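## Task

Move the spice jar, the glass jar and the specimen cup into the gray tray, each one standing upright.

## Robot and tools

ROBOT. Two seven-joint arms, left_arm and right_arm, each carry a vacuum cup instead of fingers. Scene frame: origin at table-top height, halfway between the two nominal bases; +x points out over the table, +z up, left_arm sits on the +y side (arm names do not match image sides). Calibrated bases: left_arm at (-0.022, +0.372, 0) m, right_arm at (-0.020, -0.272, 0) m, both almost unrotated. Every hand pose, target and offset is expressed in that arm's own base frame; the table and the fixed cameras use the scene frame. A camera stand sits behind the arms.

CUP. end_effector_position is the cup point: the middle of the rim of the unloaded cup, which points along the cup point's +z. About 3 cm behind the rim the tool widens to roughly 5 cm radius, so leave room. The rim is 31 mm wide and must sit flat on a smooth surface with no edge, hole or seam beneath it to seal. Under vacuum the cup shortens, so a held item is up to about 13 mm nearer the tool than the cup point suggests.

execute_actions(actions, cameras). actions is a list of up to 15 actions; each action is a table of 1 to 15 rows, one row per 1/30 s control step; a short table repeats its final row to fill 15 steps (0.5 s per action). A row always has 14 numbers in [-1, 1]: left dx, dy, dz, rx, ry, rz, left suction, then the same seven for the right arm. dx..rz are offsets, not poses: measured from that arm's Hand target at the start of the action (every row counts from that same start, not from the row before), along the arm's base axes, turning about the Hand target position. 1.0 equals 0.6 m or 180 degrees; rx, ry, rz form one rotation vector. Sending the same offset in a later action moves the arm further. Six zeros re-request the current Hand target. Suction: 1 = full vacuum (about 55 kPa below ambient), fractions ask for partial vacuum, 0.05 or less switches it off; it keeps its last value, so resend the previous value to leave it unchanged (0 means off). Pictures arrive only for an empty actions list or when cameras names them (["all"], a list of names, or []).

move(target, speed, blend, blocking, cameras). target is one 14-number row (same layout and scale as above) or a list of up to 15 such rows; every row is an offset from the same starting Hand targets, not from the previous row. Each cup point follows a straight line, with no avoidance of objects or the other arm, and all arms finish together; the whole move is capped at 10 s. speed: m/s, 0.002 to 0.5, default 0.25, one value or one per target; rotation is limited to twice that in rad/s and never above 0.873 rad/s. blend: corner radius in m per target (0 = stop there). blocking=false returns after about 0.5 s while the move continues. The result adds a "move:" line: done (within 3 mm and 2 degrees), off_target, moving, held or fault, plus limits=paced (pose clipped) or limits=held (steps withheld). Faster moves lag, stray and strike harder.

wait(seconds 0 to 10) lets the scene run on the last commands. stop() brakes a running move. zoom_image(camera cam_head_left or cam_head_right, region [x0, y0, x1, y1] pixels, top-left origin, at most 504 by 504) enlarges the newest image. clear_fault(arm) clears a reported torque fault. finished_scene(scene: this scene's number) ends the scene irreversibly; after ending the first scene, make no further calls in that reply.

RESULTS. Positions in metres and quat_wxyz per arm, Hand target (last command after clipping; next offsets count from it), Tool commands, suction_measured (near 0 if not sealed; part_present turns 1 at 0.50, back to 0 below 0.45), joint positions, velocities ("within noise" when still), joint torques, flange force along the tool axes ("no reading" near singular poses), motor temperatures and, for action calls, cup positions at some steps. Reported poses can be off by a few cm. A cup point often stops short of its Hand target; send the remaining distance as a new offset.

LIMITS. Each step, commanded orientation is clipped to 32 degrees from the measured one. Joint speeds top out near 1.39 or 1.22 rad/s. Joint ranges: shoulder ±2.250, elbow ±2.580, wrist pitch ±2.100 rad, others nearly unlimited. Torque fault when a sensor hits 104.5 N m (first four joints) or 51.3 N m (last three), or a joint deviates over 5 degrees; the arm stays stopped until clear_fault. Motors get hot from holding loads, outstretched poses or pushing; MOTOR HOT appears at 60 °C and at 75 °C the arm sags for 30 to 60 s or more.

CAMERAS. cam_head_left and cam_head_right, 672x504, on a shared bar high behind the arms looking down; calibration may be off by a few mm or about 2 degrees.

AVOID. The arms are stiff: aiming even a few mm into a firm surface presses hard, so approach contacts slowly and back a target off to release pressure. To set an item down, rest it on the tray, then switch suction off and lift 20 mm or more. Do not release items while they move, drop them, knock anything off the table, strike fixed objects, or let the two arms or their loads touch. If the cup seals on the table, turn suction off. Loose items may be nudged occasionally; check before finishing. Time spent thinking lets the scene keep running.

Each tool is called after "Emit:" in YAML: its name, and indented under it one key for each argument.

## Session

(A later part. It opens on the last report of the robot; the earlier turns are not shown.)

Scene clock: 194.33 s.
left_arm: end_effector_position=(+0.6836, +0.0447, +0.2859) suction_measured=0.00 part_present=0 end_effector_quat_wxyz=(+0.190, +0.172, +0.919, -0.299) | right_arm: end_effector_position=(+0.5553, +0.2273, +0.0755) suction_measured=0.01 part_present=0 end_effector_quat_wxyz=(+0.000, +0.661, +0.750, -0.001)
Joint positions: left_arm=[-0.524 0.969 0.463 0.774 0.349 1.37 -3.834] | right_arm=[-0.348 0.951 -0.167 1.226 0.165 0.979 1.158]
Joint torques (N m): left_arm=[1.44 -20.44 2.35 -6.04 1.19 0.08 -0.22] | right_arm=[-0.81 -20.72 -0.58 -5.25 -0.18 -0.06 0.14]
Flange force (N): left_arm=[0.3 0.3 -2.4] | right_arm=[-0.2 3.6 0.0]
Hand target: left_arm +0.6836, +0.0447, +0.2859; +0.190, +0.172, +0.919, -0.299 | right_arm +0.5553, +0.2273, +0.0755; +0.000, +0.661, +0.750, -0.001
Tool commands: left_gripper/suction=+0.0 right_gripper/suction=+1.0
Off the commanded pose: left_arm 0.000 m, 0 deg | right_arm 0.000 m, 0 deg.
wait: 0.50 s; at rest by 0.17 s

Emit:
move:
  target: [0,0,0,0,0,0,0,0,0,-0.008,0,0,0,1]
  speed: 0.02

Emit:
wait:
  seconds: 0.5
  cameras: ["all"]

Emit:
zoom_image:
  camera: "cam_head_left"
  region: [320, 230, 410, 320]

Emit:
zoom_image:
  camera: "cam_head_right"
  region: [320, 230, 410, 320]

Scene clock: 202.93 s.
left_arm: end_effector_position=(+0.6836, +0.0447, +0.2859) suction_measured=0.00 part_present=0 end_effector_quat_wxyz=(+0.190, +0.172, +0.919, -0.299) | right_arm: end_effector_position=(+0.5553, +0.2273, +0.0707) suction_measured=0.01 part_present=0 end_effector_quat_wxyz=(+0.000, +0.661, +0.750, -0.001)
Joint positions: left_arm=[-0.524 0.969 0.463 0.774 0.349 1.37 -3.834] | right_arm=[-0.348 0.958 -0.167 1.228 0.166 0.97 1.157]
Joint torques (N m): left_arm=[1.51 -20.46 2.36 -6.01 1.18 0.09 -0.19] | right_arm=[-0.78 -20.71 -0.51 -5.17 -0.18 -0.12 0.11]
Flange force (N): left_arm=[0.3 0.4 -2.5] | right_arm=[-0.2 3.9 -0.2]
Hand target: left_arm +0.6836, +0.0447, +0.2859; +0.190, +0.172, +0.919, -0.299 | right_arm +0.5553, +0.2273, +0.0707; +0.000, +0.661, +0.750, -0.001
Off the commanded pose: left_arm 0.000 m, 0 deg | right_arm 0.000 m, 0 deg.
move: done

Scene clock: 203.43 s.
left_arm: end_effector_position=(+0.6836, +0.0447, +0.2859) suction_measured=0.00 part_present=0 end_effector_quat_wxyz=(+0.190, +0.172, +0.919, -0.299) | right_arm: end_effector_position=(+0.5553, +0.2273, +0.0707) suction_measured=0.01 part_present=0 end_effector_quat_wxyz=(+0.000, +0.661, +0.750, -0.001)
Joint positions: left_arm=[-0.524 0.969 0.463 0.774 0.349 1.37 -3.834] | right_arm=[-0.348 0.958 -0.167 1.228 0.166 0.97 1.157]
Joint torques (N m): left_arm=[1.43 -20.44 2.23 -6.01 1.18 0.1 -0.18] | right_arm=[-0.8 -20.77 -0.48 -5.17 -0.21 -0.14 0.13]
Flange force (N): left_arm=[0.3 0.3 -2.4] | right_arm=[-0.1 4.0 -0.1]
Hand target: left_arm +0.6836, +0.0447, +0.2859; +0.190, +0.172, +0.919, -0.299 | right_arm +0.5553, +0.2273, +0.0707; +0.000, +0.661, +0.750, -0.001
Tool commands: left_gripper/suction=+0.0 right_gripper/suction=+1.0
Off the commanded pose: left_arm 0.000 m, 0 deg | right_arm 0.000 m, 0 deg.
wait: 0.50 s; at rest by 0.17 s

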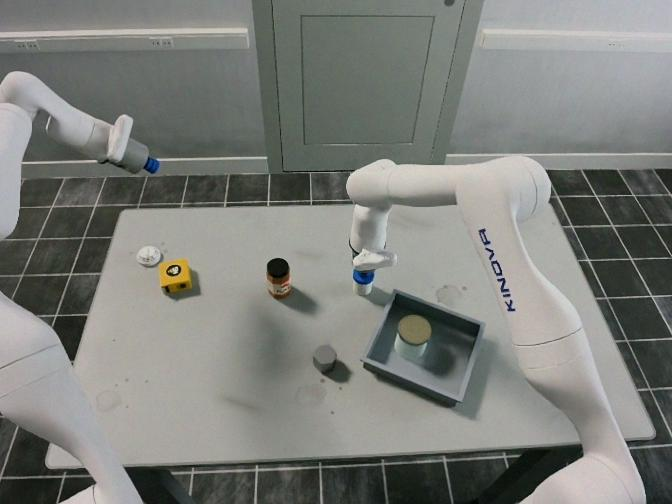

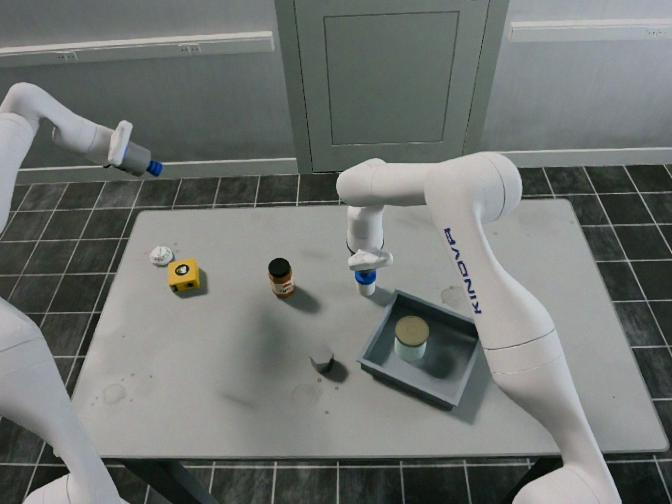

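Scaled by 5.600 from the camera's 672x504 image, which has a finer 960x720 frame.

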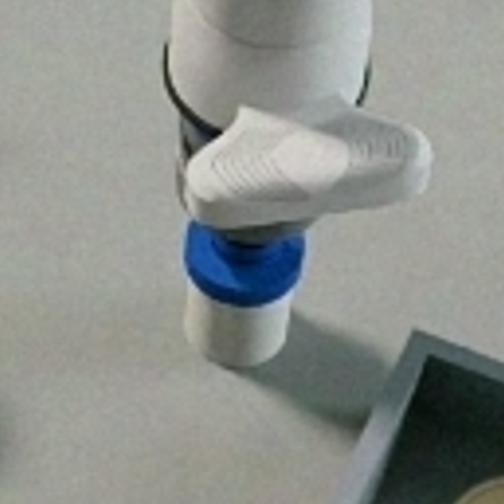

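Scaled by 5.600 from the camera's 672x504 image, which has a finer 960x720 frame.

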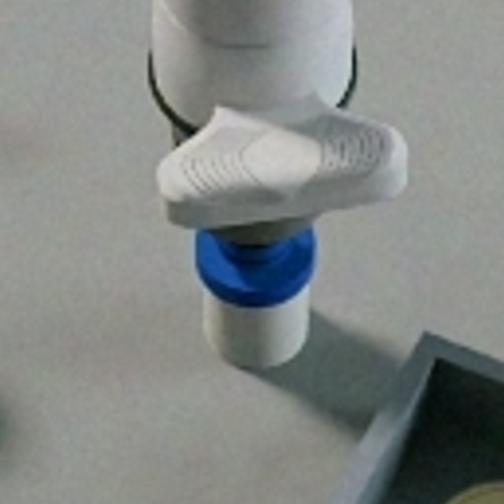

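Emit:
move:
  target: [0,0,0,0,0,0,0,0.003,0,-0.01,0,0,0,1]
  speed: 0.02

Emit:
wait:
  seconds: 0.7

Scene clock: 209.43 s.
left_arm: end_effector_position=(+0.6836, +0.0447, +0.2859) suction_measured=0.00 part_present=0 end_effector_quat_wxyz=(+0.190, +0.172, +0.919, -0.299) | right_arm: end_effector_position=(+0.5571, +0.2273, +0.0647) suction_measured=0.01 part_present=0 end_effector_quat_wxyz=(+0.000, +0.661, +0.750, -0.001)
Joint positions: left_arm=[-0.524 0.969 0.463 0.774 0.349 1.37 -3.834] | right_arm=[-0.348 0.97 -0.166 1.223 0.167 0.963 1.158]
Joint torques (N m): left_arm=[1.48 -20.43 2.35 -6.03 1.2 0.11 -0.23] | right_arm=[-0.73 -20.83 -0.52 -5.12 -0.25 -0.09 0.14]
Flange force (N): left_arm=[0.4 0.3 -2.4] | right_arm=[0.0 4.0 0.0]
Hand target: left_arm +0.6836, +0.0447, +0.2859; +0.190, +0.172, +0.919, -0.299 | right_arm +0.5571, +0.2273, +0.0647; +0.000, +0.661, +0.750, -0.001
Off the commanded pose: left_arm 0.000 m, 0 deg | right_arm 0.000 m, 0 deg.
move: done

Scene clock: 210.13 s.
left_arm: end_effector_position=(+0.6836, +0.0447, +0.2859) suction_measured=0.00 part_present=0 end_effector_quat_wxyz=(+0.190, +0.172, +0.919, -0.299) | right_arm: end_effector_position=(+0.5571, +0.2273, +0.0647) suction_measured=0.01 part_present=0 end_effector_quat_wxyz=(+0.000, +0.661, +0.750, -0.001)
Joint positions: left_arm=[-0.524 0.969 0.463 0.774 0.349 1.37 -3.834] | right_arm=[-0.348 0.97 -0.166 1.223 0.167 0.963 1.158]
Joint torques (N m): left_arm=[1.55 -20.46 2.36 -6.01 1.21 0.08 -0.21] | right_arm=[-0.75 -20.83 -0.56 -5.17 -0.2 -0.1 0.12]
Flange force (N): left_arm=[0.3 0.5 -2.5] | right_arm=[-0.1 3.8 0.0]
Hand target: left_arm +0.6836, +0.0447, +0.2859; +0.190, +0.172, +0.919, -0.299 | right_arm +0.5571, +0.2273, +0.0647; +0.000, +0.661, +0.750, -0.001
Tool commands: left_gripper/suction=+0.0 right_gripper/suction=+1.0
Off the commanded pose: left_arm 0.000 m, 0 deg | right_arm 0.000 m, 0 deg.
wait: 0.70 s; at rest by 0.17 s

Emit:
move:
  target: [0,0,0,0,0,0,0,0,0,-0.008,0,0,0,1]
  speed: 0.02

Emit:
wait:
  seconds: 0.7

Scene clock: 213.53 s.
left_arm: end_effector_position=(+0.6836, +0.0447, +0.2859) suction_measured=0.00 part_present=0 end_effector_quat_wxyz=(+0.190, +0.172, +0.919, -0.299) | right_arm: end_effector_position=(+0.5571, +0.2273, +0.0599) suction_measured=0.38 part_present=0 end_effector_quat_wxyz=(+0.000, +0.661, +0.750, -0.001)
Joint positions: left_arm=[-0.524 0.969 0.463 0.774 0.349 1.37 -3.834] | right_arm=[-0.348 0.977 -0.165 1.225 0.168 0.953 1.157]
Joint torques (N m): left_arm=[1.5 -20.47 2.34 -5.96 1.21 0.06 -0.21] | right_arm=[-0.74 -21 -0.59 -5.19 -0.22 -0.11 0.13]
Flange force (N): left_arm=[-0.2 0.7 -2.6] | right_arm=[-0.1 3.8 0.2]
Hand target: left_arm +0.6836, +0.0447, +0.2859; +0.190, +0.172, +0.919, -0.299 | right_arm +0.5571, +0.2273, +0.0599; +0.000, +0.661, +0.750, -0.001
Off the commanded pose: left_arm 0.000 m, 0 deg | right_arm 0.000 m, 0 deg.
move: done

Scene clock: 214.23 s.
left_arm: end_effector_position=(+0.6836, +0.0447, +0.2859) suction_measured=0.00 part_present=0 end_effector_quat_wxyz=(+0.190, +0.172, +0.919, -0.299) | right_arm: end_effector_position=(+0.5571, +0.2273, +0.0599) suction_measured=0.98 part_present=1 end_effector_quat_wxyz=(+0.000, +0.661, +0.750, -0.001)
Joint positions: left_arm=[-0.524 0.969 0.463 0.774 0.349 1.37 -3.834] | right_arm=[-0.348 0.977 -0.165 1.225 0.168 0.953 1.157]
Joint torques (N m): left_arm=[1.47 -20.49 2.38 -5.99 1.24 0.09 -0.23] | right_arm=[-0.77 -21 -0.52 -5.14 -0.19 -0.1 0.1]
Flange force (N): left_arm=[-0.1 0.6 -2.5] | right_arm=[-0.1 4.0 0.2]
Hand target: left_arm +0.6836, +0.0447, +0.2859; +0.190, +0.172, +0.919, -0.299 | right_arm +0.5571, +0.2273, +0.0599; +0.000, +0.661, +0.750, -0.001
Tool commands: left_gripper/suction=+0.0 right_gripper/suction=+1.0
Off the commanded pose: left_arm 0.000 m, 0 deg | right_arm 0.000 m, 0 deg.
wait: 0.70 s; at rest by 0.17 s

Emit:
move:
  target:
    - [0,0,0,0,0,0,0,0,0,0.2,0,0,0,1]
    - [0,0,0,0,0,0,0,-0.273,-0.289,0.2,0,0,0,1]
    - [0,0,0,0,0,0,0,-0.273,-0.289,0.05,0,0,0,1]
  speed: [0.15,0.25,0.1]
  blend: [0.03,0.01,0]
  cameras: ["all"]

Emit:
zoom_image:
  camera: "cam_head_left"
  region: [340, 230, 500, 420]

Emit:
zoom_image:
  camera: "cam_head_right"
  region: [340, 230, 500, 420]

Scene clock: 230.03 s.
left_arm: end_effector_position=(+0.6836, +0.0447, +0.2859) suction_measured=0.00 part_present=0 end_effector_quat_wxyz=(+0.190, +0.172, +0.919, -0.299) | right_arm: end_effector_position=(+0.3933, +0.0539, +0.0899) suction_measured=1.00 part_present=1 end_effector_quat_wxyz=(+0.000, +0.661, +0.750, -0.001)
Joint positions: left_arm=[-0.524 0.969 0.463 0.774 0.349 1.37 -3.834] | right_arm=[-0.088 0.591 -0.155 2.004 0.165 0.559 1.339]
Joint torques (N m): left_arm=[1.45 -20.44 2.3 -5.97 1.23 0.11 -0.19] | right_arm=[-0.68 -13.8 -0.24 -3.12 -0.16 -0.14 0.11]
Flange force (N): left_arm=[0.0 0.5 -2.4] | right_arm=[-1.6 2.5 -0.8]
Hand target: left_arm +0.6836, +0.0447, +0.2859; +0.190, +0.172, +0.919, -0.299 | right_arm +0.3933, +0.0539, +0.0899; +0.000, +0.661, +0.750, -0.001
Off the commanded pose: left_arm 0.000 m, 0 deg | right_arm 0.000 m, 0 deg.
move: done

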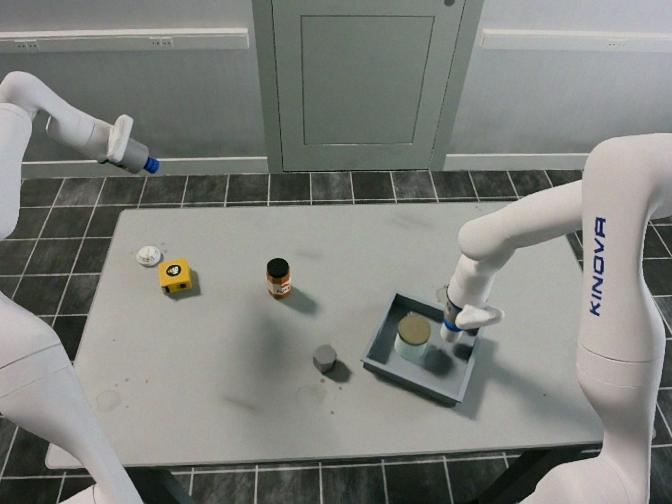

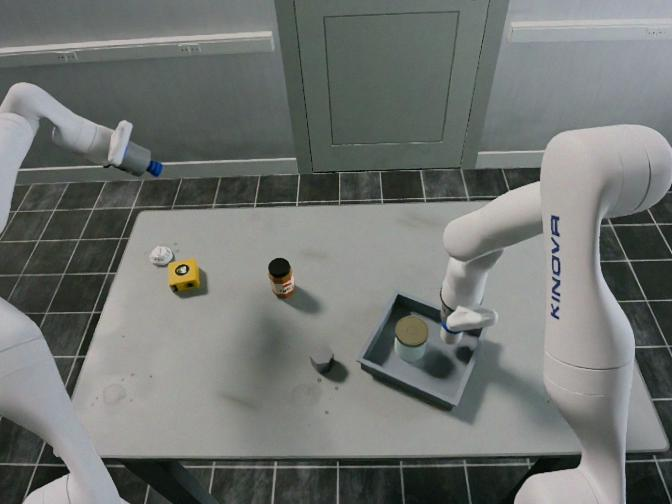

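Scaled by 2.653 from the camera's 672x504 image, which has a finer 960x720 frame.

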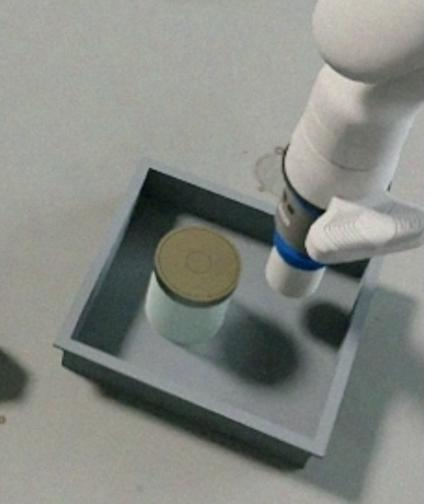

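Scaled by 2.653 from the camera's 672x504 image, which has a finer 960x720 frame.

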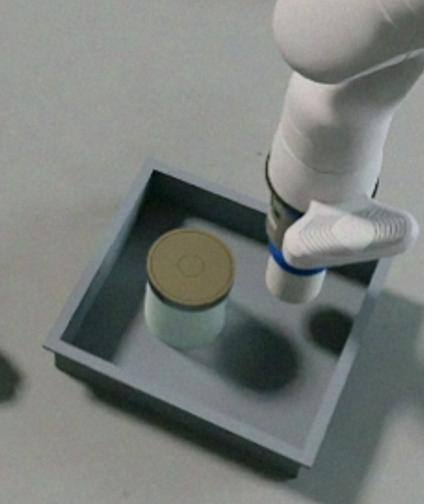

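Emit:
move:
  target: [0,0,0,0,0,0,0,0,0,-0.061,0,0,0,1]
  speed: 0.05

Emit:
move:
  target: [0,0,0,0,0,0,0,0,0,-0.004,0,0,0,1]
  speed: 0.02

Scene clock: 235.63 s.
left_arm: end_effector_position=(+0.6836, +0.0447, +0.2859) suction_measured=0.00 part_present=0 end_effector_quat_wxyz=(+0.190, +0.172, +0.919, -0.299) | right_arm: end_effector_position=(+0.3933, +0.0539, +0.0533) suction_measured=0.98 part_present=1 end_effector_quat_wxyz=(+0.000, +0.661, +0.750, -0.001)
Joint positions: left_arm=[-0.524 0.969 0.463 0.774 0.349 1.37 -3.834] | right_arm=[-0.107 0.675 -0.13 2.024 0.188 0.454 1.319]
Joint torques (N m): left_arm=[1.45 -20.41 2.32 -5.97 1.25 0.13 -0.2] | right_arm=[-0.74 -14.35 -0.18 -2.42 -0.15 -0.1 0.06]
Flange force (N): left_arm=[0.1 0.4 -2.4] | right_arm=[-2.0 2.8 -0.6]
Hand target: left_arm +0.6836, +0.0447, +0.2859; +0.190, +0.172, +0.919, -0.299 | right_arm +0.3933, +0.0539, +0.0533; +0.000, +0.661, +0.750, -0.001
Off the commanded pose: left_arm 0.000 m, 0 deg | right_arm 0.000 m, 0 deg.
move: done

Scene clock: 236.33 s.
left_arm: end_effector_position=(+0.6836, +0.0447, +0.2859) suction_measured=0.00 part_present=0 end_effector_quat_wxyz=(+0.190, +0.172, +0.919, -0.299) | right_arm: end_effector_position=(+0.3933, +0.0539, +0.0509) suction_measured=0.99 part_present=1 end_effector_quat_wxyz=(+0.000, +0.661, +0.750, -0.001)
Joint positions: left_arm=[-0.524 0.969 0.463 0.774 0.349 1.37 -3.834] | right_arm=[-0.108 0.68 -0.128 2.025 0.189 0.448 1.317]
Joint torques (N m): left_arm=[1.5 -20.42 2.31 -6.01 1.25 0.11 -0.2] | right_arm=[-0.68 -14.42 -0.27 -2.46 -0.23 -0.11 0.09]
Flange force (N): left_arm=[0.4 0.3 -2.4] | right_arm=[-1.8 2.5 -0.4]
Hand target: left_arm +0.6836, +0.0447, +0.2859; +0.190, +0.172, +0.919, -0.299 | right_arm +0.3933, +0.0539, +0.0509; +0.000, +0.661, +0.750, -0.001
Off the commanded pose: left_arm 0.000 m, 0 deg | right_arm 0.000 m, 0 deg.
move: done

Emit:
move:
  target: [0,0,0,0,0,0,0,0,0,-0.0025,0,0,0,1]
  speed: 0.02

Scene clock: 239.30 s.
left_arm: end_effector_position=(+0.6836, +0.0447, +0.2859) suction_measured=0.00 part_present=0 end_effector_quat_wxyz=(+0.190, +0.172, +0.919, -0.299) | right_arm: end_effector_position=(+0.3933, +0.0539, +0.0494) suction_measured=0.98 part_present=1 end_effector_quat_wxyz=(+0.000, +0.661, +0.750, -0.001)
Joint positions: left_arm=[-0.524 0.969 0.463 0.774 0.349 1.37 -3.834] | right_arm=[-0.109 0.684 -0.127 2.026 0.19 0.443 1.317]
Joint torques (N m): left_arm=[1.49 -20.42 2.25 -6 1.22 0.06 -0.19] | right_arm=[-0.75 -7.7 0.16 -2.08 -0.07 -1.23 0.13]
Flange force (N): left_arm=[0.2 0.4 -2.5] | right_arm=[-1.9 -1.3 -20.0]
Hand target: left_arm +0.6836, +0.0447, +0.2859; +0.190, +0.172, +0.919, -0.299 | right_arm +0.3933, +0.0539, +0.0494; +0.000, +0.661, +0.750, -0.001
Off the commanded pose: left_arm 0.000 m, 0 deg | right_arm 0.000 m, 0 deg.
move: done

Emit:
move:
  target: [0,0,0,0,0,0,0,0,0,0,0,0,0,0]

Emit:
wait:
  seconds: 0.6

Emit:
move:
  target:
    - [0,0,0,0,0,0,0,0,0,0.05,0,0,0,0]
    - [0,0,0,0,0,0,0,0,0,0.22,0,0,0,0]
    - [0,0,0,0,0,0,0,0.295,0.613,0.13,0,0,0,0]
  speed: [0.05,0.2,0.25]
  blend: [0.01,0.03,0]
  cameras: ["all"]

Emit:
zoom_image:
  camera: "cam_head_left"
  region: [230, 210, 330, 310]

Emit:
zoom_image:
  camera: "cam_head_right"
  region: [230, 210, 330, 310]

Emit:
zoom_image:
  camera: "cam_head_left"
  region: [340, 230, 500, 420]

Scene clock: 247.57 s.
left_arm: end_effector_position=(+0.6836, +0.0447, +0.2859) suction_measured=0.00 part_present=0 end_effector_quat_wxyz=(+0.190, +0.172, +0.919, -0.299) | right_arm: end_effector_position=(+0.3933, +0.0539, +0.0494) suction_measured=0.01 part_present=0 end_effector_quat_wxyz=(+0.000, +0.661, +0.750, -0.001)
Joint positions: left_arm=[-0.524 0.969 0.463 0.774 0.349 1.37 -3.834] | right_arm=[-0.109 0.684 -0.127 2.026 0.19 0.443 1.317]
Joint torques (N m): left_arm=[1.42 -20.43 2.28 -6.03 1.22 0.12 -0.2] | right_arm=[-0.67 -4.26 0.3 -1.54 -0.02 -1.5 0.1]
Flange force (N): left_arm=[0.4 0.3 -2.3] | right_arm=[-1.8 -2.7 -29.2]
Hand target: left_arm +0.6836, +0.0447, +0.2859; +0.190, +0.172, +0.919, -0.299 | right_arm +0.3933, +0.0539, +0.0494; +0.000, +0.661, +0.750, -0.001
Off the commanded pose: left_arm 0.000 m, 0 deg | right_arm 0.000 m, 0 deg.
move: done

Scene clock: 248.17 s.
left_arm: end_effector_position=(+0.6836, +0.0447, +0.2859) suction_measured=0.00 part_present=0 end_effector_quat_wxyz=(+0.190, +0.172, +0.919, -0.299) | right_arm: end_effector_position=(+0.3933, +0.0539, +0.0494) suction_measured=0.01 part_present=0 end_effector_quat_wxyz=(+0.000, +0.661, +0.750, -0.001)
Joint positions: left_arm=[-0.524 0.969 0.463 0.774 0.349 1.37 -3.834] | right_arm=[-0.109 0.684 -0.127 2.026 0.19 0.443 1.317]
Joint torques (N m): left_arm=[1.44 -20.4 2.34 -5.98 1.19 0.11 -0.19] | right_arm=[-0.65 -4.18 0.33 -1.59 0.04 -1.53 0.11]
Flange force (N): left_arm=[0.1 0.4 -2.5] | right_arm=[-1.7 -2.9 -29.5]
Hand target: left_arm +0.6836, +0.0447, +0.2859; +0.190, +0.172, +0.919, -0.299 | right_arm +0.3933, +0.0539, +0.0494; +0.000, +0.661, +0.750, -0.001
Tool commands: left_gripper/suction=+0.0 right_gripper/suction=+0.0
Off the commanded pose: left_arm 0.000 m, 0 deg | right_arm 0.000 m, 0 deg.
wait: 0.60 s; at rest by 0.17 s

Scene clock: 251.70 s.
left_arm: end_effector_position=(+0.6836, +0.0447, +0.2859) suction_measured=0.00 part_present=0 end_effector_quat_wxyz=(+0.190, +0.172, +0.919, -0.299) | right_arm: end_effector_position=(+0.5703, +0.4217, +0.1274) suction_measured=0.01 part_present=0 end_effector_quat_wxyz=(+0.000, +0.661, +0.750, -0.001)
Joint positions: left_arm=[-0.524 0.969 0.463 0.774 0.349 1.37 -3.834] | right_arm=[-0.642 1.225 -0.167 0.419 0.158 1.503 0.987]
Joint torques (N m): left_arm=[1.45 -20.46 2.36 -6.04 1.21 0.08 -0.19] | right_arm=[-0.79 -24.43 -0.06 -6.47 -0.22 -0.12 0.1]
Flange force (N): left_arm=[0.3 0.4 -2.4] | right_arm=no reading
Hand target: left_arm +0.6836, +0.0447, +0.2859; +0.190, +0.172, +0.919, -0.299 | right_arm +0.5703, +0.4217, +0.1274; +0.000, +0.661, +0.750, -0.001
Off the commanded pose: left_arm 0.000 m, 0 deg | right_arm 0.000 m, 0 deg.
move: done

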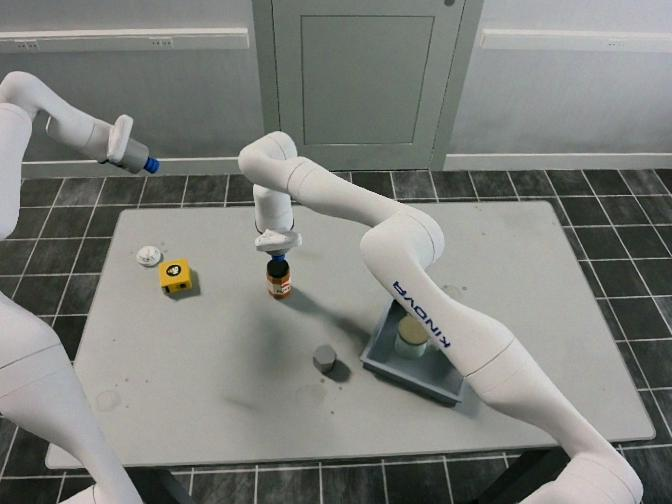

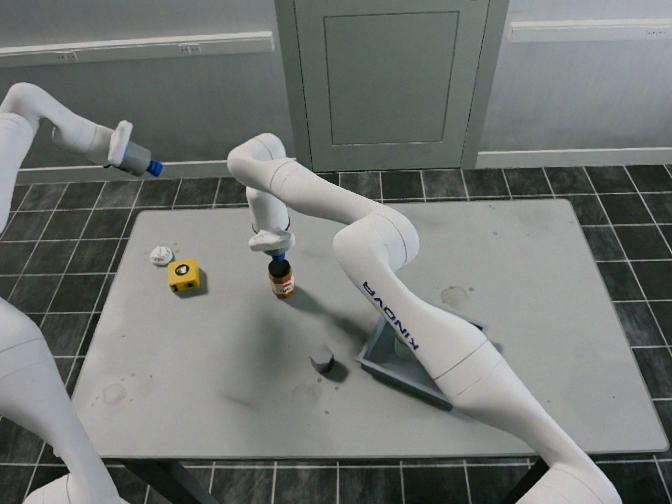

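Scaled by 5.040 from the camera's 672x504 image, which has a finer 960x720 frame.

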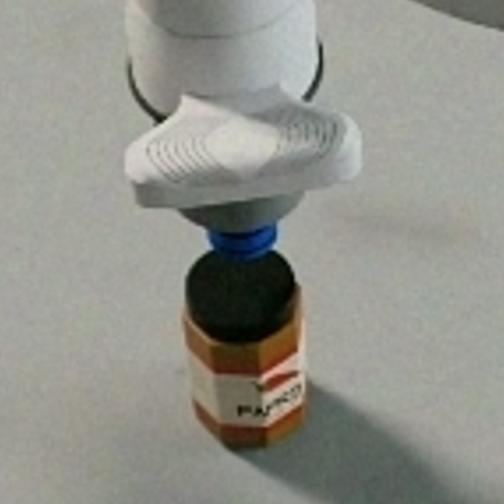

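Scaled by 5.040 from the camera's 672x504 image, which has a finer 960x720 frame.

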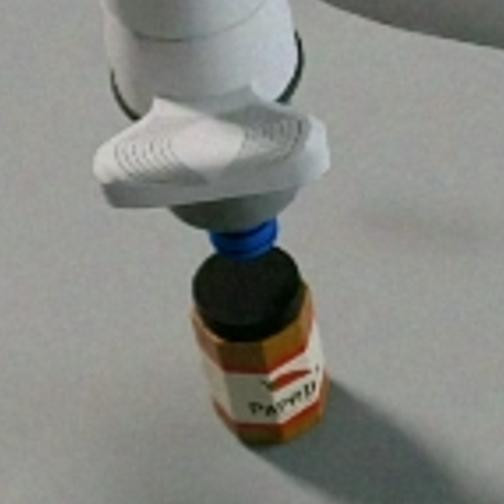

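Scaled by 2.653 from the camera's 672x504 image, which has a finer 960x720 frame.

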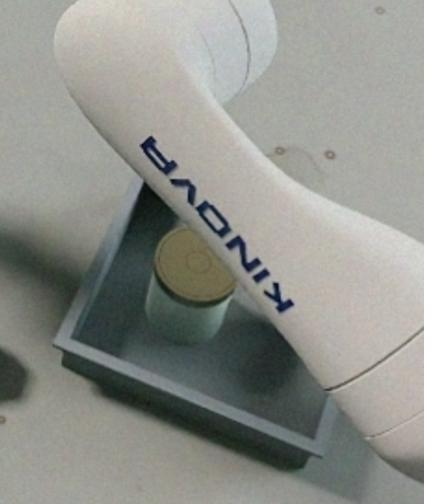

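Emit:
move:
  target: [0,0,0,0,0,0,0,0.007,0.006,-0.04,0,0,0,1]
  speed: 0.06

Emit:
wait:
  seconds: 0.4
  cameras: ["all"]

Emit:
zoom_image:
  camera: "cam_head_left"
  region: [230, 210, 330, 310]

Emit:
zoom_image:
  camera: "cam_head_right"
  region: [230, 210, 330, 310]

Scene clock: 264.77 s.
left_arm: end_effector_position=(+0.6836, +0.0447, +0.2859) suction_measured=0.00 part_present=0 end_effector_quat_wxyz=(+0.190, +0.172, +0.919, -0.299) | right_arm: end_effector_position=(+0.5745, +0.4253, +0.1034) suction_measured=0.01 part_present=0 end_effector_quat_wxyz=(+0.000, +0.661, +0.750, +0.000)
Joint positions: left_arm=[-0.524 0.969 0.463 0.774 0.349 1.37 -3.834] | right_arm=[-0.644 1.27 -0.166 0.393 0.159 1.484 0.989]
Joint torques (N m): left_arm=[1.48 -20.45 2.28 -5.96 1.23 0.06 -0.22] | right_arm=[-0.73 -24.25 -0.04 -6.46 -0.26 -0.1 0.11]
Flange force (N): left_arm=[-0.2 0.7 -2.6] | right_arm=no reading
Hand target: left_arm +0.6836, +0.0447, +0.2859; +0.190, +0.172, +0.919, -0.299 | right_arm +0.5745, +0.4253, +0.1034; +0.000, +0.661, +0.750, -0.001
Off the commanded pose: left_arm 0.000 m, 0 deg | right_arm 0.000 m, 0 deg.
move: done

Scene clock: 265.17 s.
left_arm: end_effector_position=(+0.6836, +0.0447, +0.2859) suction_measured=0.00 part_present=0 end_effector_quat_wxyz=(+0.190, +0.172, +0.919, -0.299) | right_arm: end_effector_position=(+0.5745, +0.4253, +0.1034) suction_measured=0.01 part_present=0 end_effector_quat_wxyz=(+0.000, +0.661, +0.750, -0.001)
Joint positions: left_arm=[-0.524 0.969 0.463 0.774 0.349 1.37 -3.834] | right_arm=[-0.644 1.27 -0.166 0.393 0.159 1.484 0.989]
Joint torques (N m): left_arm=[1.53 -20.37 2.39 -6.02 1.23 0.11 -0.2] | right_arm=[-0.72 -24.64 0.06 -6.38 -0.22 -0.13 0.08]
Flange force (N): left_arm=[0.6 0.2 -2.5] | right_arm=no reading
Hand target: left_arm +0.6836, +0.0447, +0.2859; +0.190, +0.172, +0.919, -0.299 | right_arm +0.5745, +0.4253, +0.1034; +0.000, +0.661, +0.750, -0.001
Tool commands: left_gripper/suction=+0.0 right_gripper/suction=+1.0
Off the commanded pose: left_arm 0.000 m, 0 deg | right_arm 0.000 m, 0 deg.
wait: 0.40 s; at rest by 0.17 s

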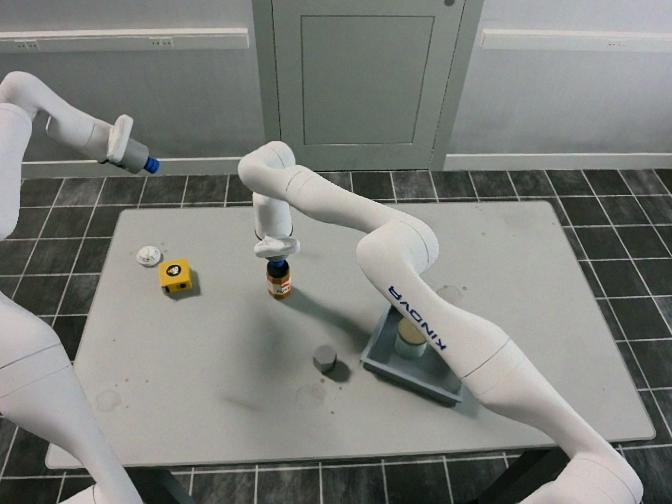

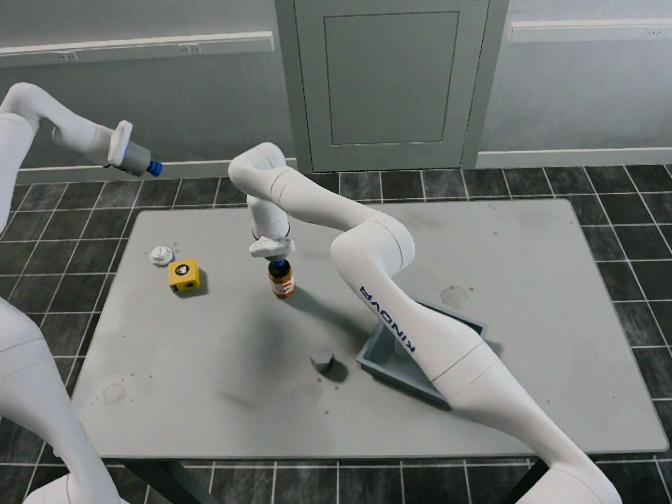

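Scaled by 5.040 from the camera's 672x504 image, which has a finer 960x720 frame.

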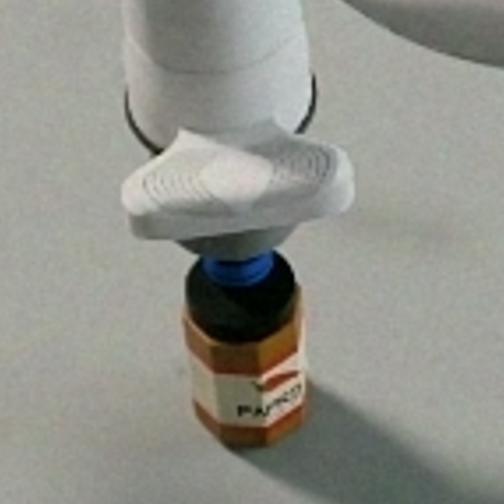

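Scaled by 5.040 from the camera's 672x504 image, which has a finer 960x720 frame.

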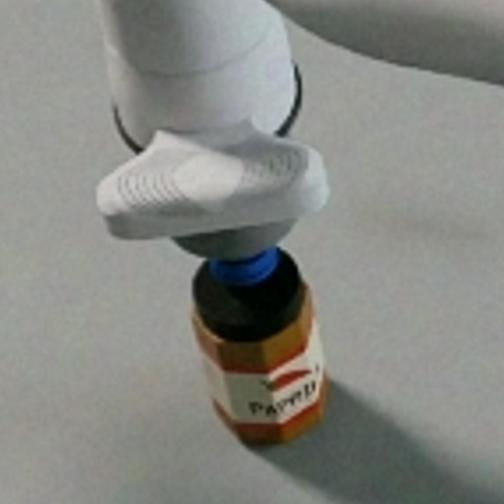

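Emit:
move:
  target: [0,0,0,0,0,0,0,0,0,-0.01,0,0,0,1]
  speed: 0.02

Emit:
wait:
  seconds: 0.5

Scene clock: 269.80 s.
left_arm: end_effector_position=(+0.6836, +0.0447, +0.2859) suction_measured=0.00 part_present=0 end_effector_quat_wxyz=(+0.190, +0.172, +0.919, -0.299) | right_arm: end_effector_position=(+0.5745, +0.4253, +0.0974) suction_measured=0.01 part_present=0 end_effector_quat_wxyz=(+0.000, +0.661, +0.750, -0.001)
Joint positions: left_arm=[-0.524 0.969 0.463 0.774 0.349 1.37 -3.834] | right_arm=[-0.643 1.274 -0.166 0.404 0.16 1.47 0.988]
Joint torques (N m): left_arm=[1.45 -20.45 2.34 -6 1.24 0.11 -0.22] | right_arm=[-0.8 -24.6 -0.03 -6.48 -0.22 -0.12 0.09]
Flange force (N): left_arm=[0.1 0.4 -2.4] | right_arm=no reading
Hand target: left_arm +0.6836, +0.0447, +0.2859; +0.190, +0.172, +0.919, -0.299 | right_arm +0.5745, +0.4253, +0.0974; +0.000, +0.661, +0.750, -0.001
Off the commanded pose: left_arm 0.000 m, 0 deg | right_arm 0.000 m, 0 deg.
move: done

Scene clock: 270.30 s.
left_arm: end_effector_position=(+0.6836, +0.0447, +0.2859) suction_measured=0.00 part_present=0 end_effector_quat_wxyz=(+0.190, +0.172, +0.919, -0.299) | right_arm: end_effector_position=(+0.5745, +0.4253, +0.0974) suction_measured=0.01 part_present=0 end_effector_quat_wxyz=(+0.000, +0.661, +0.750, -0.001)
Joint positions: left_arm=[-0.524 0.969 0.463 0.774 0.349 1.37 -3.834] | right_arm=[-0.643 1.274 -0.166 0.404 0.16 1.47 0.988]
Joint torques (N m): left_arm=[1.47 -20.42 2.39 -5.98 1.25 0.1 -0.22] | right_arm=[-0.74 -24.54 0.02 -6.41 -0.23 -0.11 0.11]
Flange force (N): left_arm=[0.0 0.5 -2.5] | right_arm=no reading
Hand target: left_arm +0.6836, +0.0447, +0.2859; +0.190, +0.172, +0.919, -0.299 | right_arm +0.5745, +0.4253, +0.0974; +0.000, +0.661, +0.750, -0.001
Tool commands: left_gripper/suction=+0.0 right_gripper/suction=+1.0
Off the commanded pose: left_arm 0.000 m, 0 deg | right_arm 0.000 m, 0 deg.
wait: 0.50 s; at rest by 0.17 s

Emit:
move:
  target: [0,0,0,0,0,0,0,0,0,-0.01,0,0,0,1]
  speed: 0.02

Emit:
wait:
  seconds: 0.5
  cameras: ["all"]

Emit:
zoom_image:
  camera: "cam_head_left"
  region: [230, 210, 330, 310]

Emit:
zoom_image:
  camera: "cam_head_right"
  region: [230, 210, 330, 310]

Scene clock: 274.93 s.
left_arm: end_effector_position=(+0.6836, +0.0447, +0.2859) suction_measured=0.00 part_present=0 end_effector_quat_wxyz=(+0.190, +0.172, +0.919, -0.299) | right_arm: end_effector_position=(+0.5745, +0.4253, +0.0914) suction_measured=0.61 part_present=1 end_effector_quat_wxyz=(+0.000, +0.661, +0.750, -0.001)
Joint positions: left_arm=[-0.524 0.969 0.463 0.774 0.349 1.37 -3.834] | right_arm=[-0.643 1.278 -0.166 0.414 0.16 1.456 0.987]
Joint torques (N m): left_arm=[1.42 -20.47 2.27 -5.96 1.2 0.12 -0.23] | right_arm=[-0.73 -24.99 0 -6.55 -0.21 -0.09 0.11]
Flange force (N): left_arm=[-0.2 0.6 -2.4] | right_arm=no reading
Hand target: left_arm +0.6836, +0.0447, +0.2859; +0.190, +0.172, +0.919, -0.299 | right_arm +0.5745, +0.4253, +0.0914; +0.000, +0.661, +0.750, -0.001
Off the commanded pose: left_arm 0.000 m, 0 deg | right_arm 0.000 m, 0 deg.
move: done

Scene clock: 275.43 s.
left_arm: end_effector_position=(+0.6836, +0.0447, +0.2859) suction_measured=0.00 part_present=0 end_effector_quat_wxyz=(+0.190, +0.172, +0.919, -0.299) | right_arm: end_effector_position=(+0.5745, +0.4253, +0.0914) suction_measured=0.96 part_present=1 end_effector_quat_wxyz=(+0.000, +0.661, +0.750, -0.001)
Joint positions: left_arm=[-0.524 0.969 0.463 0.774 0.349 1.37 -3.834] | right_arm=[-0.643 1.278 -0.166 0.414 0.16 1.456 0.987]
Joint torques (N m): left_arm=[1.54 -20.44 2.33 -6.05 1.22 0.07 -0.21] | right_arm=[-0.7 -24.99 0.03 -6.55 -0.2 -0.11 0.07]
Flange force (N): left_arm=[0.5 0.3 -2.5] | right_arm=no reading
Hand target: left_arm +0.6836, +0.0447, +0.2859; +0.190, +0.172, +0.919, -0.299 | right_arm +0.5745, +0.4253, +0.0914; +0.000, +0.661, +0.750, -0.001
Tool commands: left_gripper/suction=+0.0 right_gripper/suction=+1.0
Off the commanded pose: left_arm 0.000 m, 0 deg | right_arm 0.000 m, 0 deg.
wait: 0.50 s; at rest by 0.17 s

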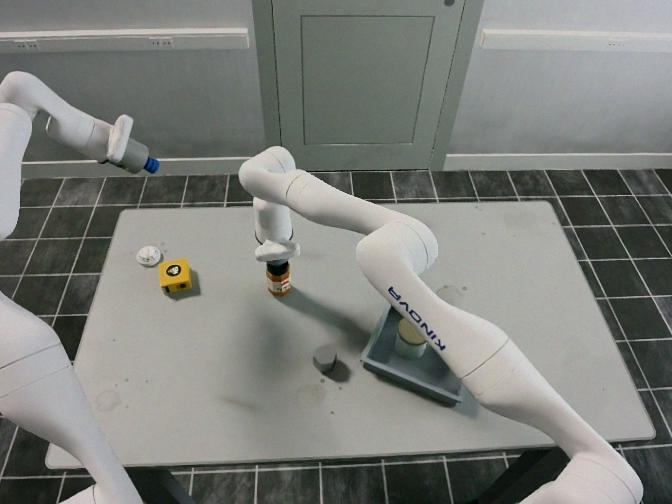

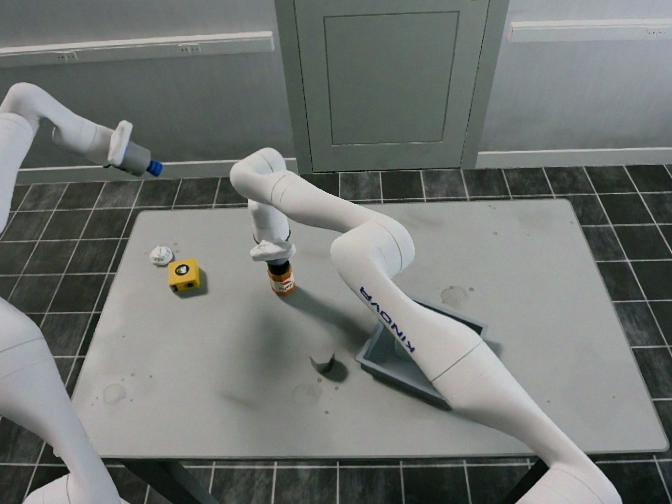

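Scaled by 5.040 from the camera's 672x504 image, which has a finer 960x720 frame.

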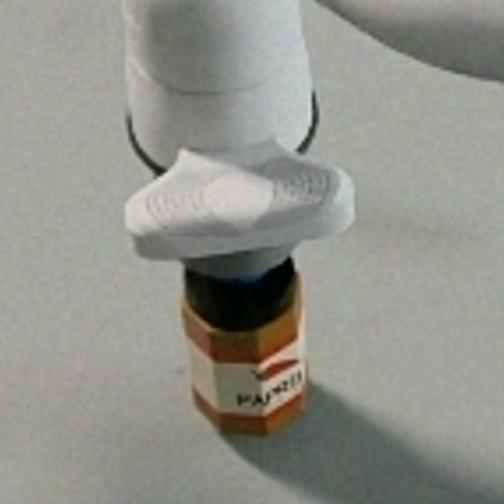

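Scaled by 5.040 from the camera's 672x504 image, which has a finer 960x720 frame.

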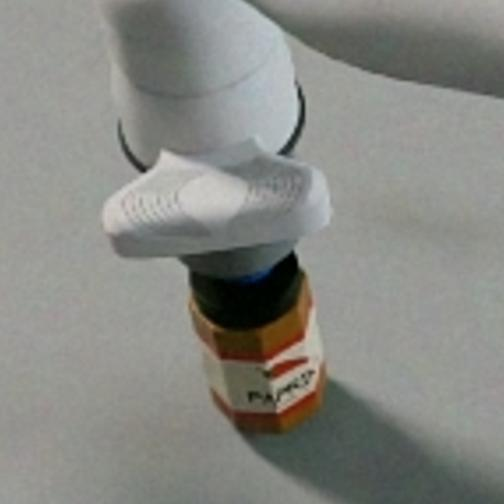

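Emit:
move:
  target:
    - [0,0,0,0,0,0,0,0,0,0.07,0,0,0,1]
    - [0,0,0,0,0,0,0,-0.207,-0.292,0.2,0,0,0,1]
    - [0,0,0,0,0,0,0,-0.3975,-0.5505,0.2,0,0,0,1]
    - [0,0,0,0,0,0,0,-0.3975,-0.5505,0.048,0,0,0,1]
  speed: [0.1,0.2,0.2,0.1]
  blend: [0.02,0.05,0.01,0]
  cameras: ["all"]

Emit:
zoom_image:
  camera: "cam_head_left"
  region: [340, 230, 500, 420]

Emit:
zoom_image:
  camera: "cam_head_right"
  region: [340, 230, 500, 420]

Scene clock: 289.70 s.
left_arm: end_effector_position=(+0.6836, +0.0447, +0.2859) suction_measured=0.00 part_present=0 end_effector_quat_wxyz=(+0.190, +0.172, +0.919, -0.299) | right_arm: end_effector_position=(+0.3360, +0.0950, +0.1202) suction_measured=0.98 part_present=1 end_effector_quat_wxyz=(+0.000, +0.661, +0.750, -0.001)
Joint positions: left_arm=[-0.524 0.969 0.463 0.774 0.349 1.37 -3.834] | right_arm=[-0.215 0.454 -0.174 2.132 0.143 0.567 1.204]
Joint torques (N m): left_arm=[1.47 -20.4 2.36 -6.02 1.16 0.08 -0.2] | right_arm=[-0.68 -11.87 -0.21 -3.18 -0.17 -0.1 0.12]
Flange force (N): left_arm=[0.4 0.3 -2.5] | right_arm=[-1.3 2.7 -0.5]
Hand target: left_arm +0.6836, +0.0447, +0.2859; +0.190, +0.172, +0.919, -0.299 | right_arm +0.3360, +0.0950, +0.1202; +0.000, +0.661, +0.750, -0.001
Off the commanded pose: left_arm 0.000 m, 0 deg | right_arm 0.000 m, 0 deg.
move: done

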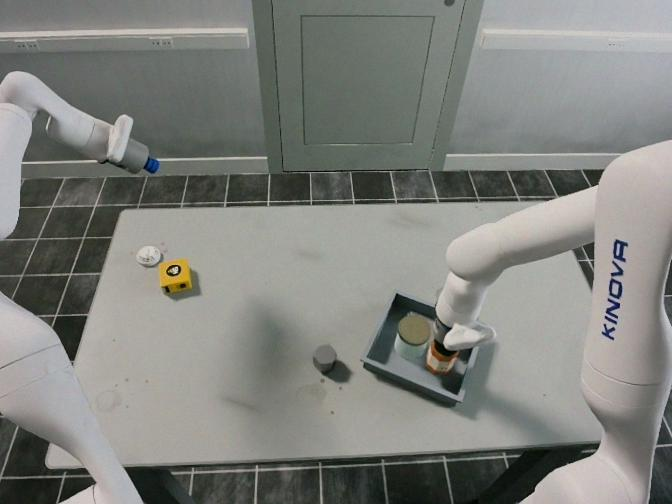

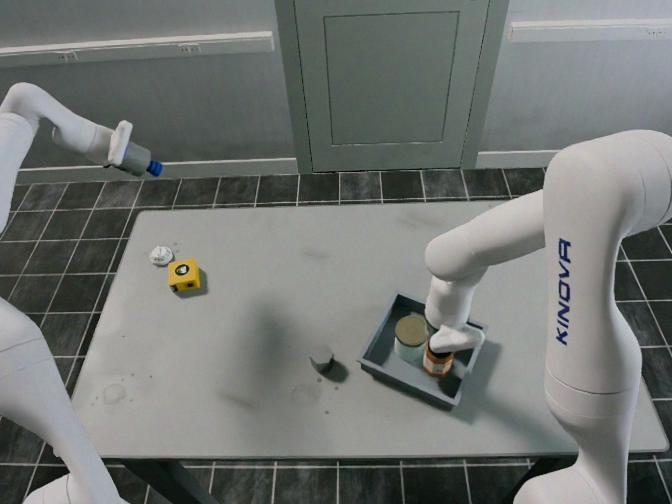

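Scaled by 2.653 from the camera's 672x504 image, which has a finer 960x720 frame.

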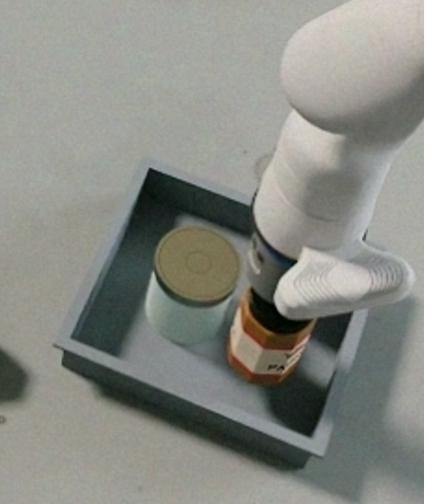

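Scaled by 2.653 from the camera's 672x504 image, which has a finer 960x720 frame.

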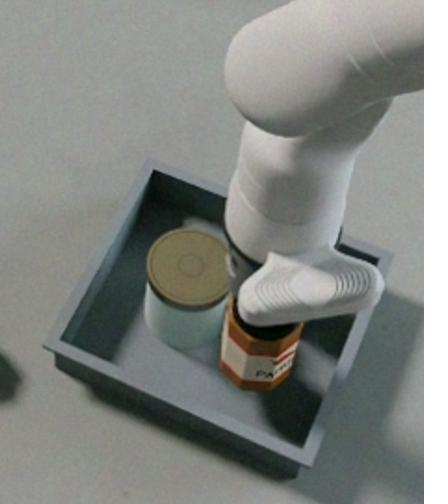

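Emit:
move:
  target:
    - [0,0,0,0,0,0,0,0.0183,-0.0117,0,0,0,0,1]
    - [0,0,0,0,0,0,0,0.0183,-0.0117,-0.035,0,0,0,1]
  speed: 0.06
  cameras: ["all"]

Emit:
zoom_image:
  camera: "cam_head_left"
  region: [340, 230, 500, 420]

Emit:
zoom_image:
  camera: "cam_head_right"
  region: [340, 230, 500, 420]

Scene clock: 302.73 s.
left_arm: end_effector_position=(+0.6836, +0.0447, +0.2859) suction_measured=0.00 part_present=0 end_effector_quat_wxyz=(+0.190, +0.172, +0.919, -0.299) | right_arm: end_effector_position=(+0.3470, +0.0880, +0.0992) suction_measured=1.00 part_present=1 end_effector_quat_wxyz=(+0.000, +0.661, +0.750, -0.001)
Joint positions: left_arm=[-0.524 0.969 0.463 0.774 0.349 1.37 -3.834] | right_arm=[-0.2 0.516 -0.158 2.124 0.161 0.513 1.218]
Joint torques (N m): left_arm=[1.41 -20.4 2.34 -6.05 1.19 0.09 -0.23] | right_arm=[-0.79 -12.49 -0.25 -2.87 -0.19 -0.09 0.1]
Flange force (N): left_arm=[0.4 0.1 -2.4] | right_arm=[-1.8 2.6 -0.5]
Hand target: left_arm +0.6836, +0.0447, +0.2859; +0.190, +0.172, +0.919, -0.299 | right_arm +0.3470, +0.0880, +0.0992; +0.000, +0.661, +0.750, -0.001
Off the commanded pose: left_arm 0.000 m, 0 deg | right_arm 0.000 m, 0 deg.
move: done

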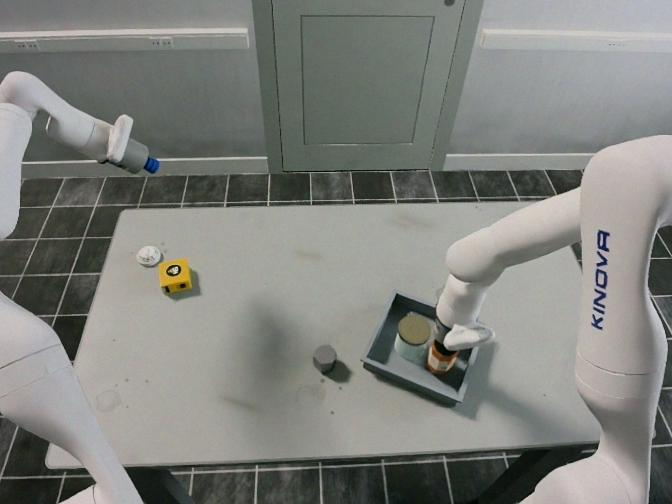

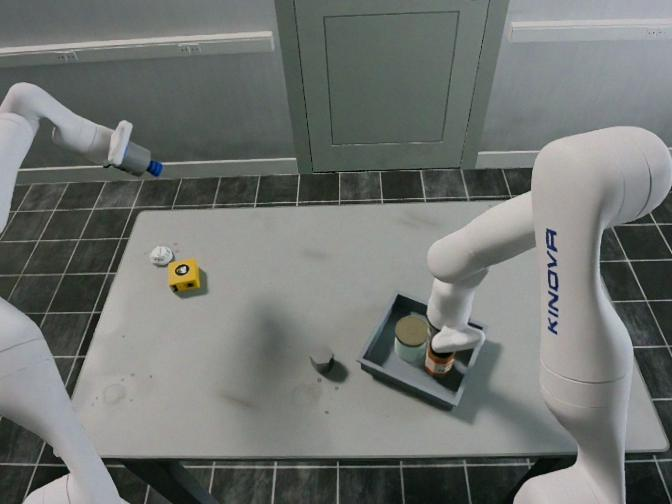

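Scaled by 2.653 from the camera's 672x504 image, which has a finer 960x720 frame.

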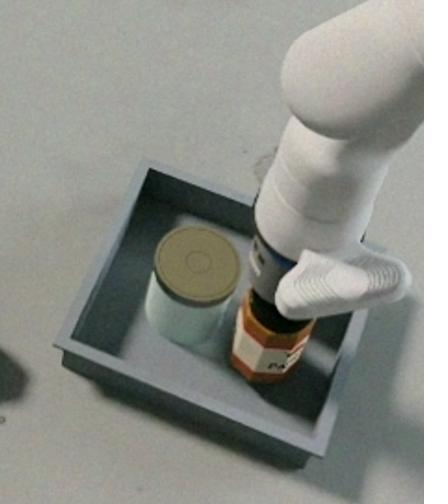

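Scaled by 2.653 from the camera's 672x504 image, which has a finer 960x720 frame.

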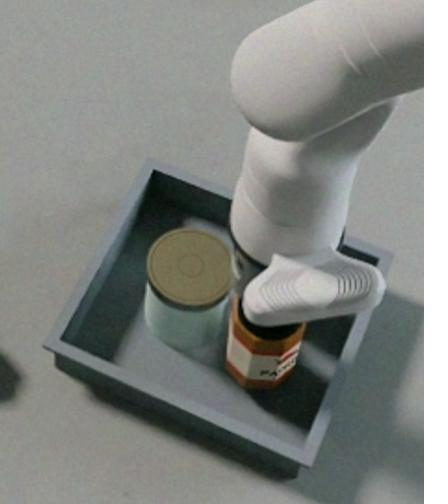

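Emit:
move:
  target: [0,0,0,0,0,0,0,0,0,-0.0225,0,0,0,1]
  speed: 0.04

Emit:
move:
  target: [0,0,0,0,0,0,0,0,0,-0.0035,0,0,0,1]
  speed: 0.02

Scene clock: 307.40 s.
left_arm: end_effector_position=(+0.6836, +0.0447, +0.2859) suction_measured=0.00 part_present=0 end_effector_quat_wxyz=(+0.190, +0.172, +0.919, -0.299) | right_arm: end_effector_position=(+0.3470, +0.0880, +0.0857) suction_measured=0.99 part_present=1 end_effector_quat_wxyz=(+0.000, +0.661, +0.750, -0.001)
Joint positions: left_arm=[-0.524 0.969 0.463 0.774 0.349 1.37 -3.834] | right_arm=[-0.209 0.55 -0.147 2.134 0.172 0.469 1.208]
Joint torques (N m): left_arm=[1.49 -20.41 2.32 -5.95 1.19 0.09 -0.18] | right_arm=[-0.72 -12.71 -0.17 -2.55 -0.16 -0.13 0.13]
Flange force (N): left_arm=[0.0 0.5 -2.6] | right_arm=[-1.6 2.9 -0.7]
Hand target: left_arm +0.6836, +0.0447, +0.2859; +0.190, +0.172, +0.919, -0.299 | right_arm +0.3470, +0.0880, +0.0857; +0.000, +0.661, +0.750, -0.001
Off the commanded pose: left_arm 0.000 m, 0 deg | right_arm 0.000 m, 0 deg.
move: done

Scene clock: 308.10 s.
left_arm: end_effector_position=(+0.6836, +0.0447, +0.2859) suction_measured=0.00 part_present=0 end_effector_quat_wxyz=(+0.190, +0.172, +0.919, -0.299) | right_arm: end_effector_position=(+0.3470, +0.0880, +0.0836) suction_measured=0.96 part_present=1 end_effector_quat_wxyz=(+0.000, +0.661, +0.750, -0.001)
Joint positions: left_arm=[-0.524 0.969 0.463 0.774 0.349 1.37 -3.834] | right_arm=[-0.21 0.555 -0.145 2.136 0.174 0.462 1.206]
Joint torques (N m): left_arm=[1.54 -20.44 2.38 -6 1.22 0.12 -0.16] | right_arm=[-0.73 -12.7 -0.18 -2.48 -0.21 -0.1 0.13]
Flange force (N): left_arm=[0.5 0.4 -2.5] | right_arm=[-1.6 2.8 -0.7]
Hand target: left_arm +0.6836, +0.0447, +0.2859; +0.190, +0.172, +0.919, -0.299 | right_arm +0.3470, +0.0880, +0.0836; +0.000, +0.661, +0.750, -0.001
Off the commanded pose: left_arm 0.000 m, 0 deg | right_arm 0.000 m, 0 deg.
move: done

Emit:
move:
  target: [0,0,0,0,0,0,0,0,0,-0.0028,0,0,0,1]
  speed: 0.02

Scene clock: 311.10 s.
left_arm: end_effector_position=(+0.6836, +0.0447, +0.2859) suction_measured=0.00 part_present=0 end_effector_quat_wxyz=(+0.190, +0.172, +0.919, -0.299) | right_arm: end_effector_position=(+0.3470, +0.0880, +0.0819) suction_measured=1.00 part_present=1 end_effector_quat_wxyz=(+0.000, +0.661, +0.750, -0.001)
Joint positions: left_arm=[-0.524 0.969 0.463 0.774 0.349 1.37 -3.834] | right_arm=[-0.212 0.559 -0.144 2.137 0.175 0.457 1.205]
Joint torques (N m): left_arm=[1.43 -20.5 2.31 -6.04 1.24 0.07 -0.2] | right_arm=[-0.97 3.17 0.1 2.21 -0.19 -0.93 0.08]
Flange force (N): left_arm=[0.1 0.5 -2.4] | right_arm=[-2.8 0.1 -46.7]
Hand target: left_arm +0.6836, +0.0447, +0.2859; +0.190, +0.172, +0.919, -0.299 | right_arm +0.3470, +0.0880, +0.0819; +0.000, +0.661, +0.750, -0.001
Off the commanded pose: left_arm 0.000 m, 0 deg | right_arm 0.000 m, 0 deg.
move: done


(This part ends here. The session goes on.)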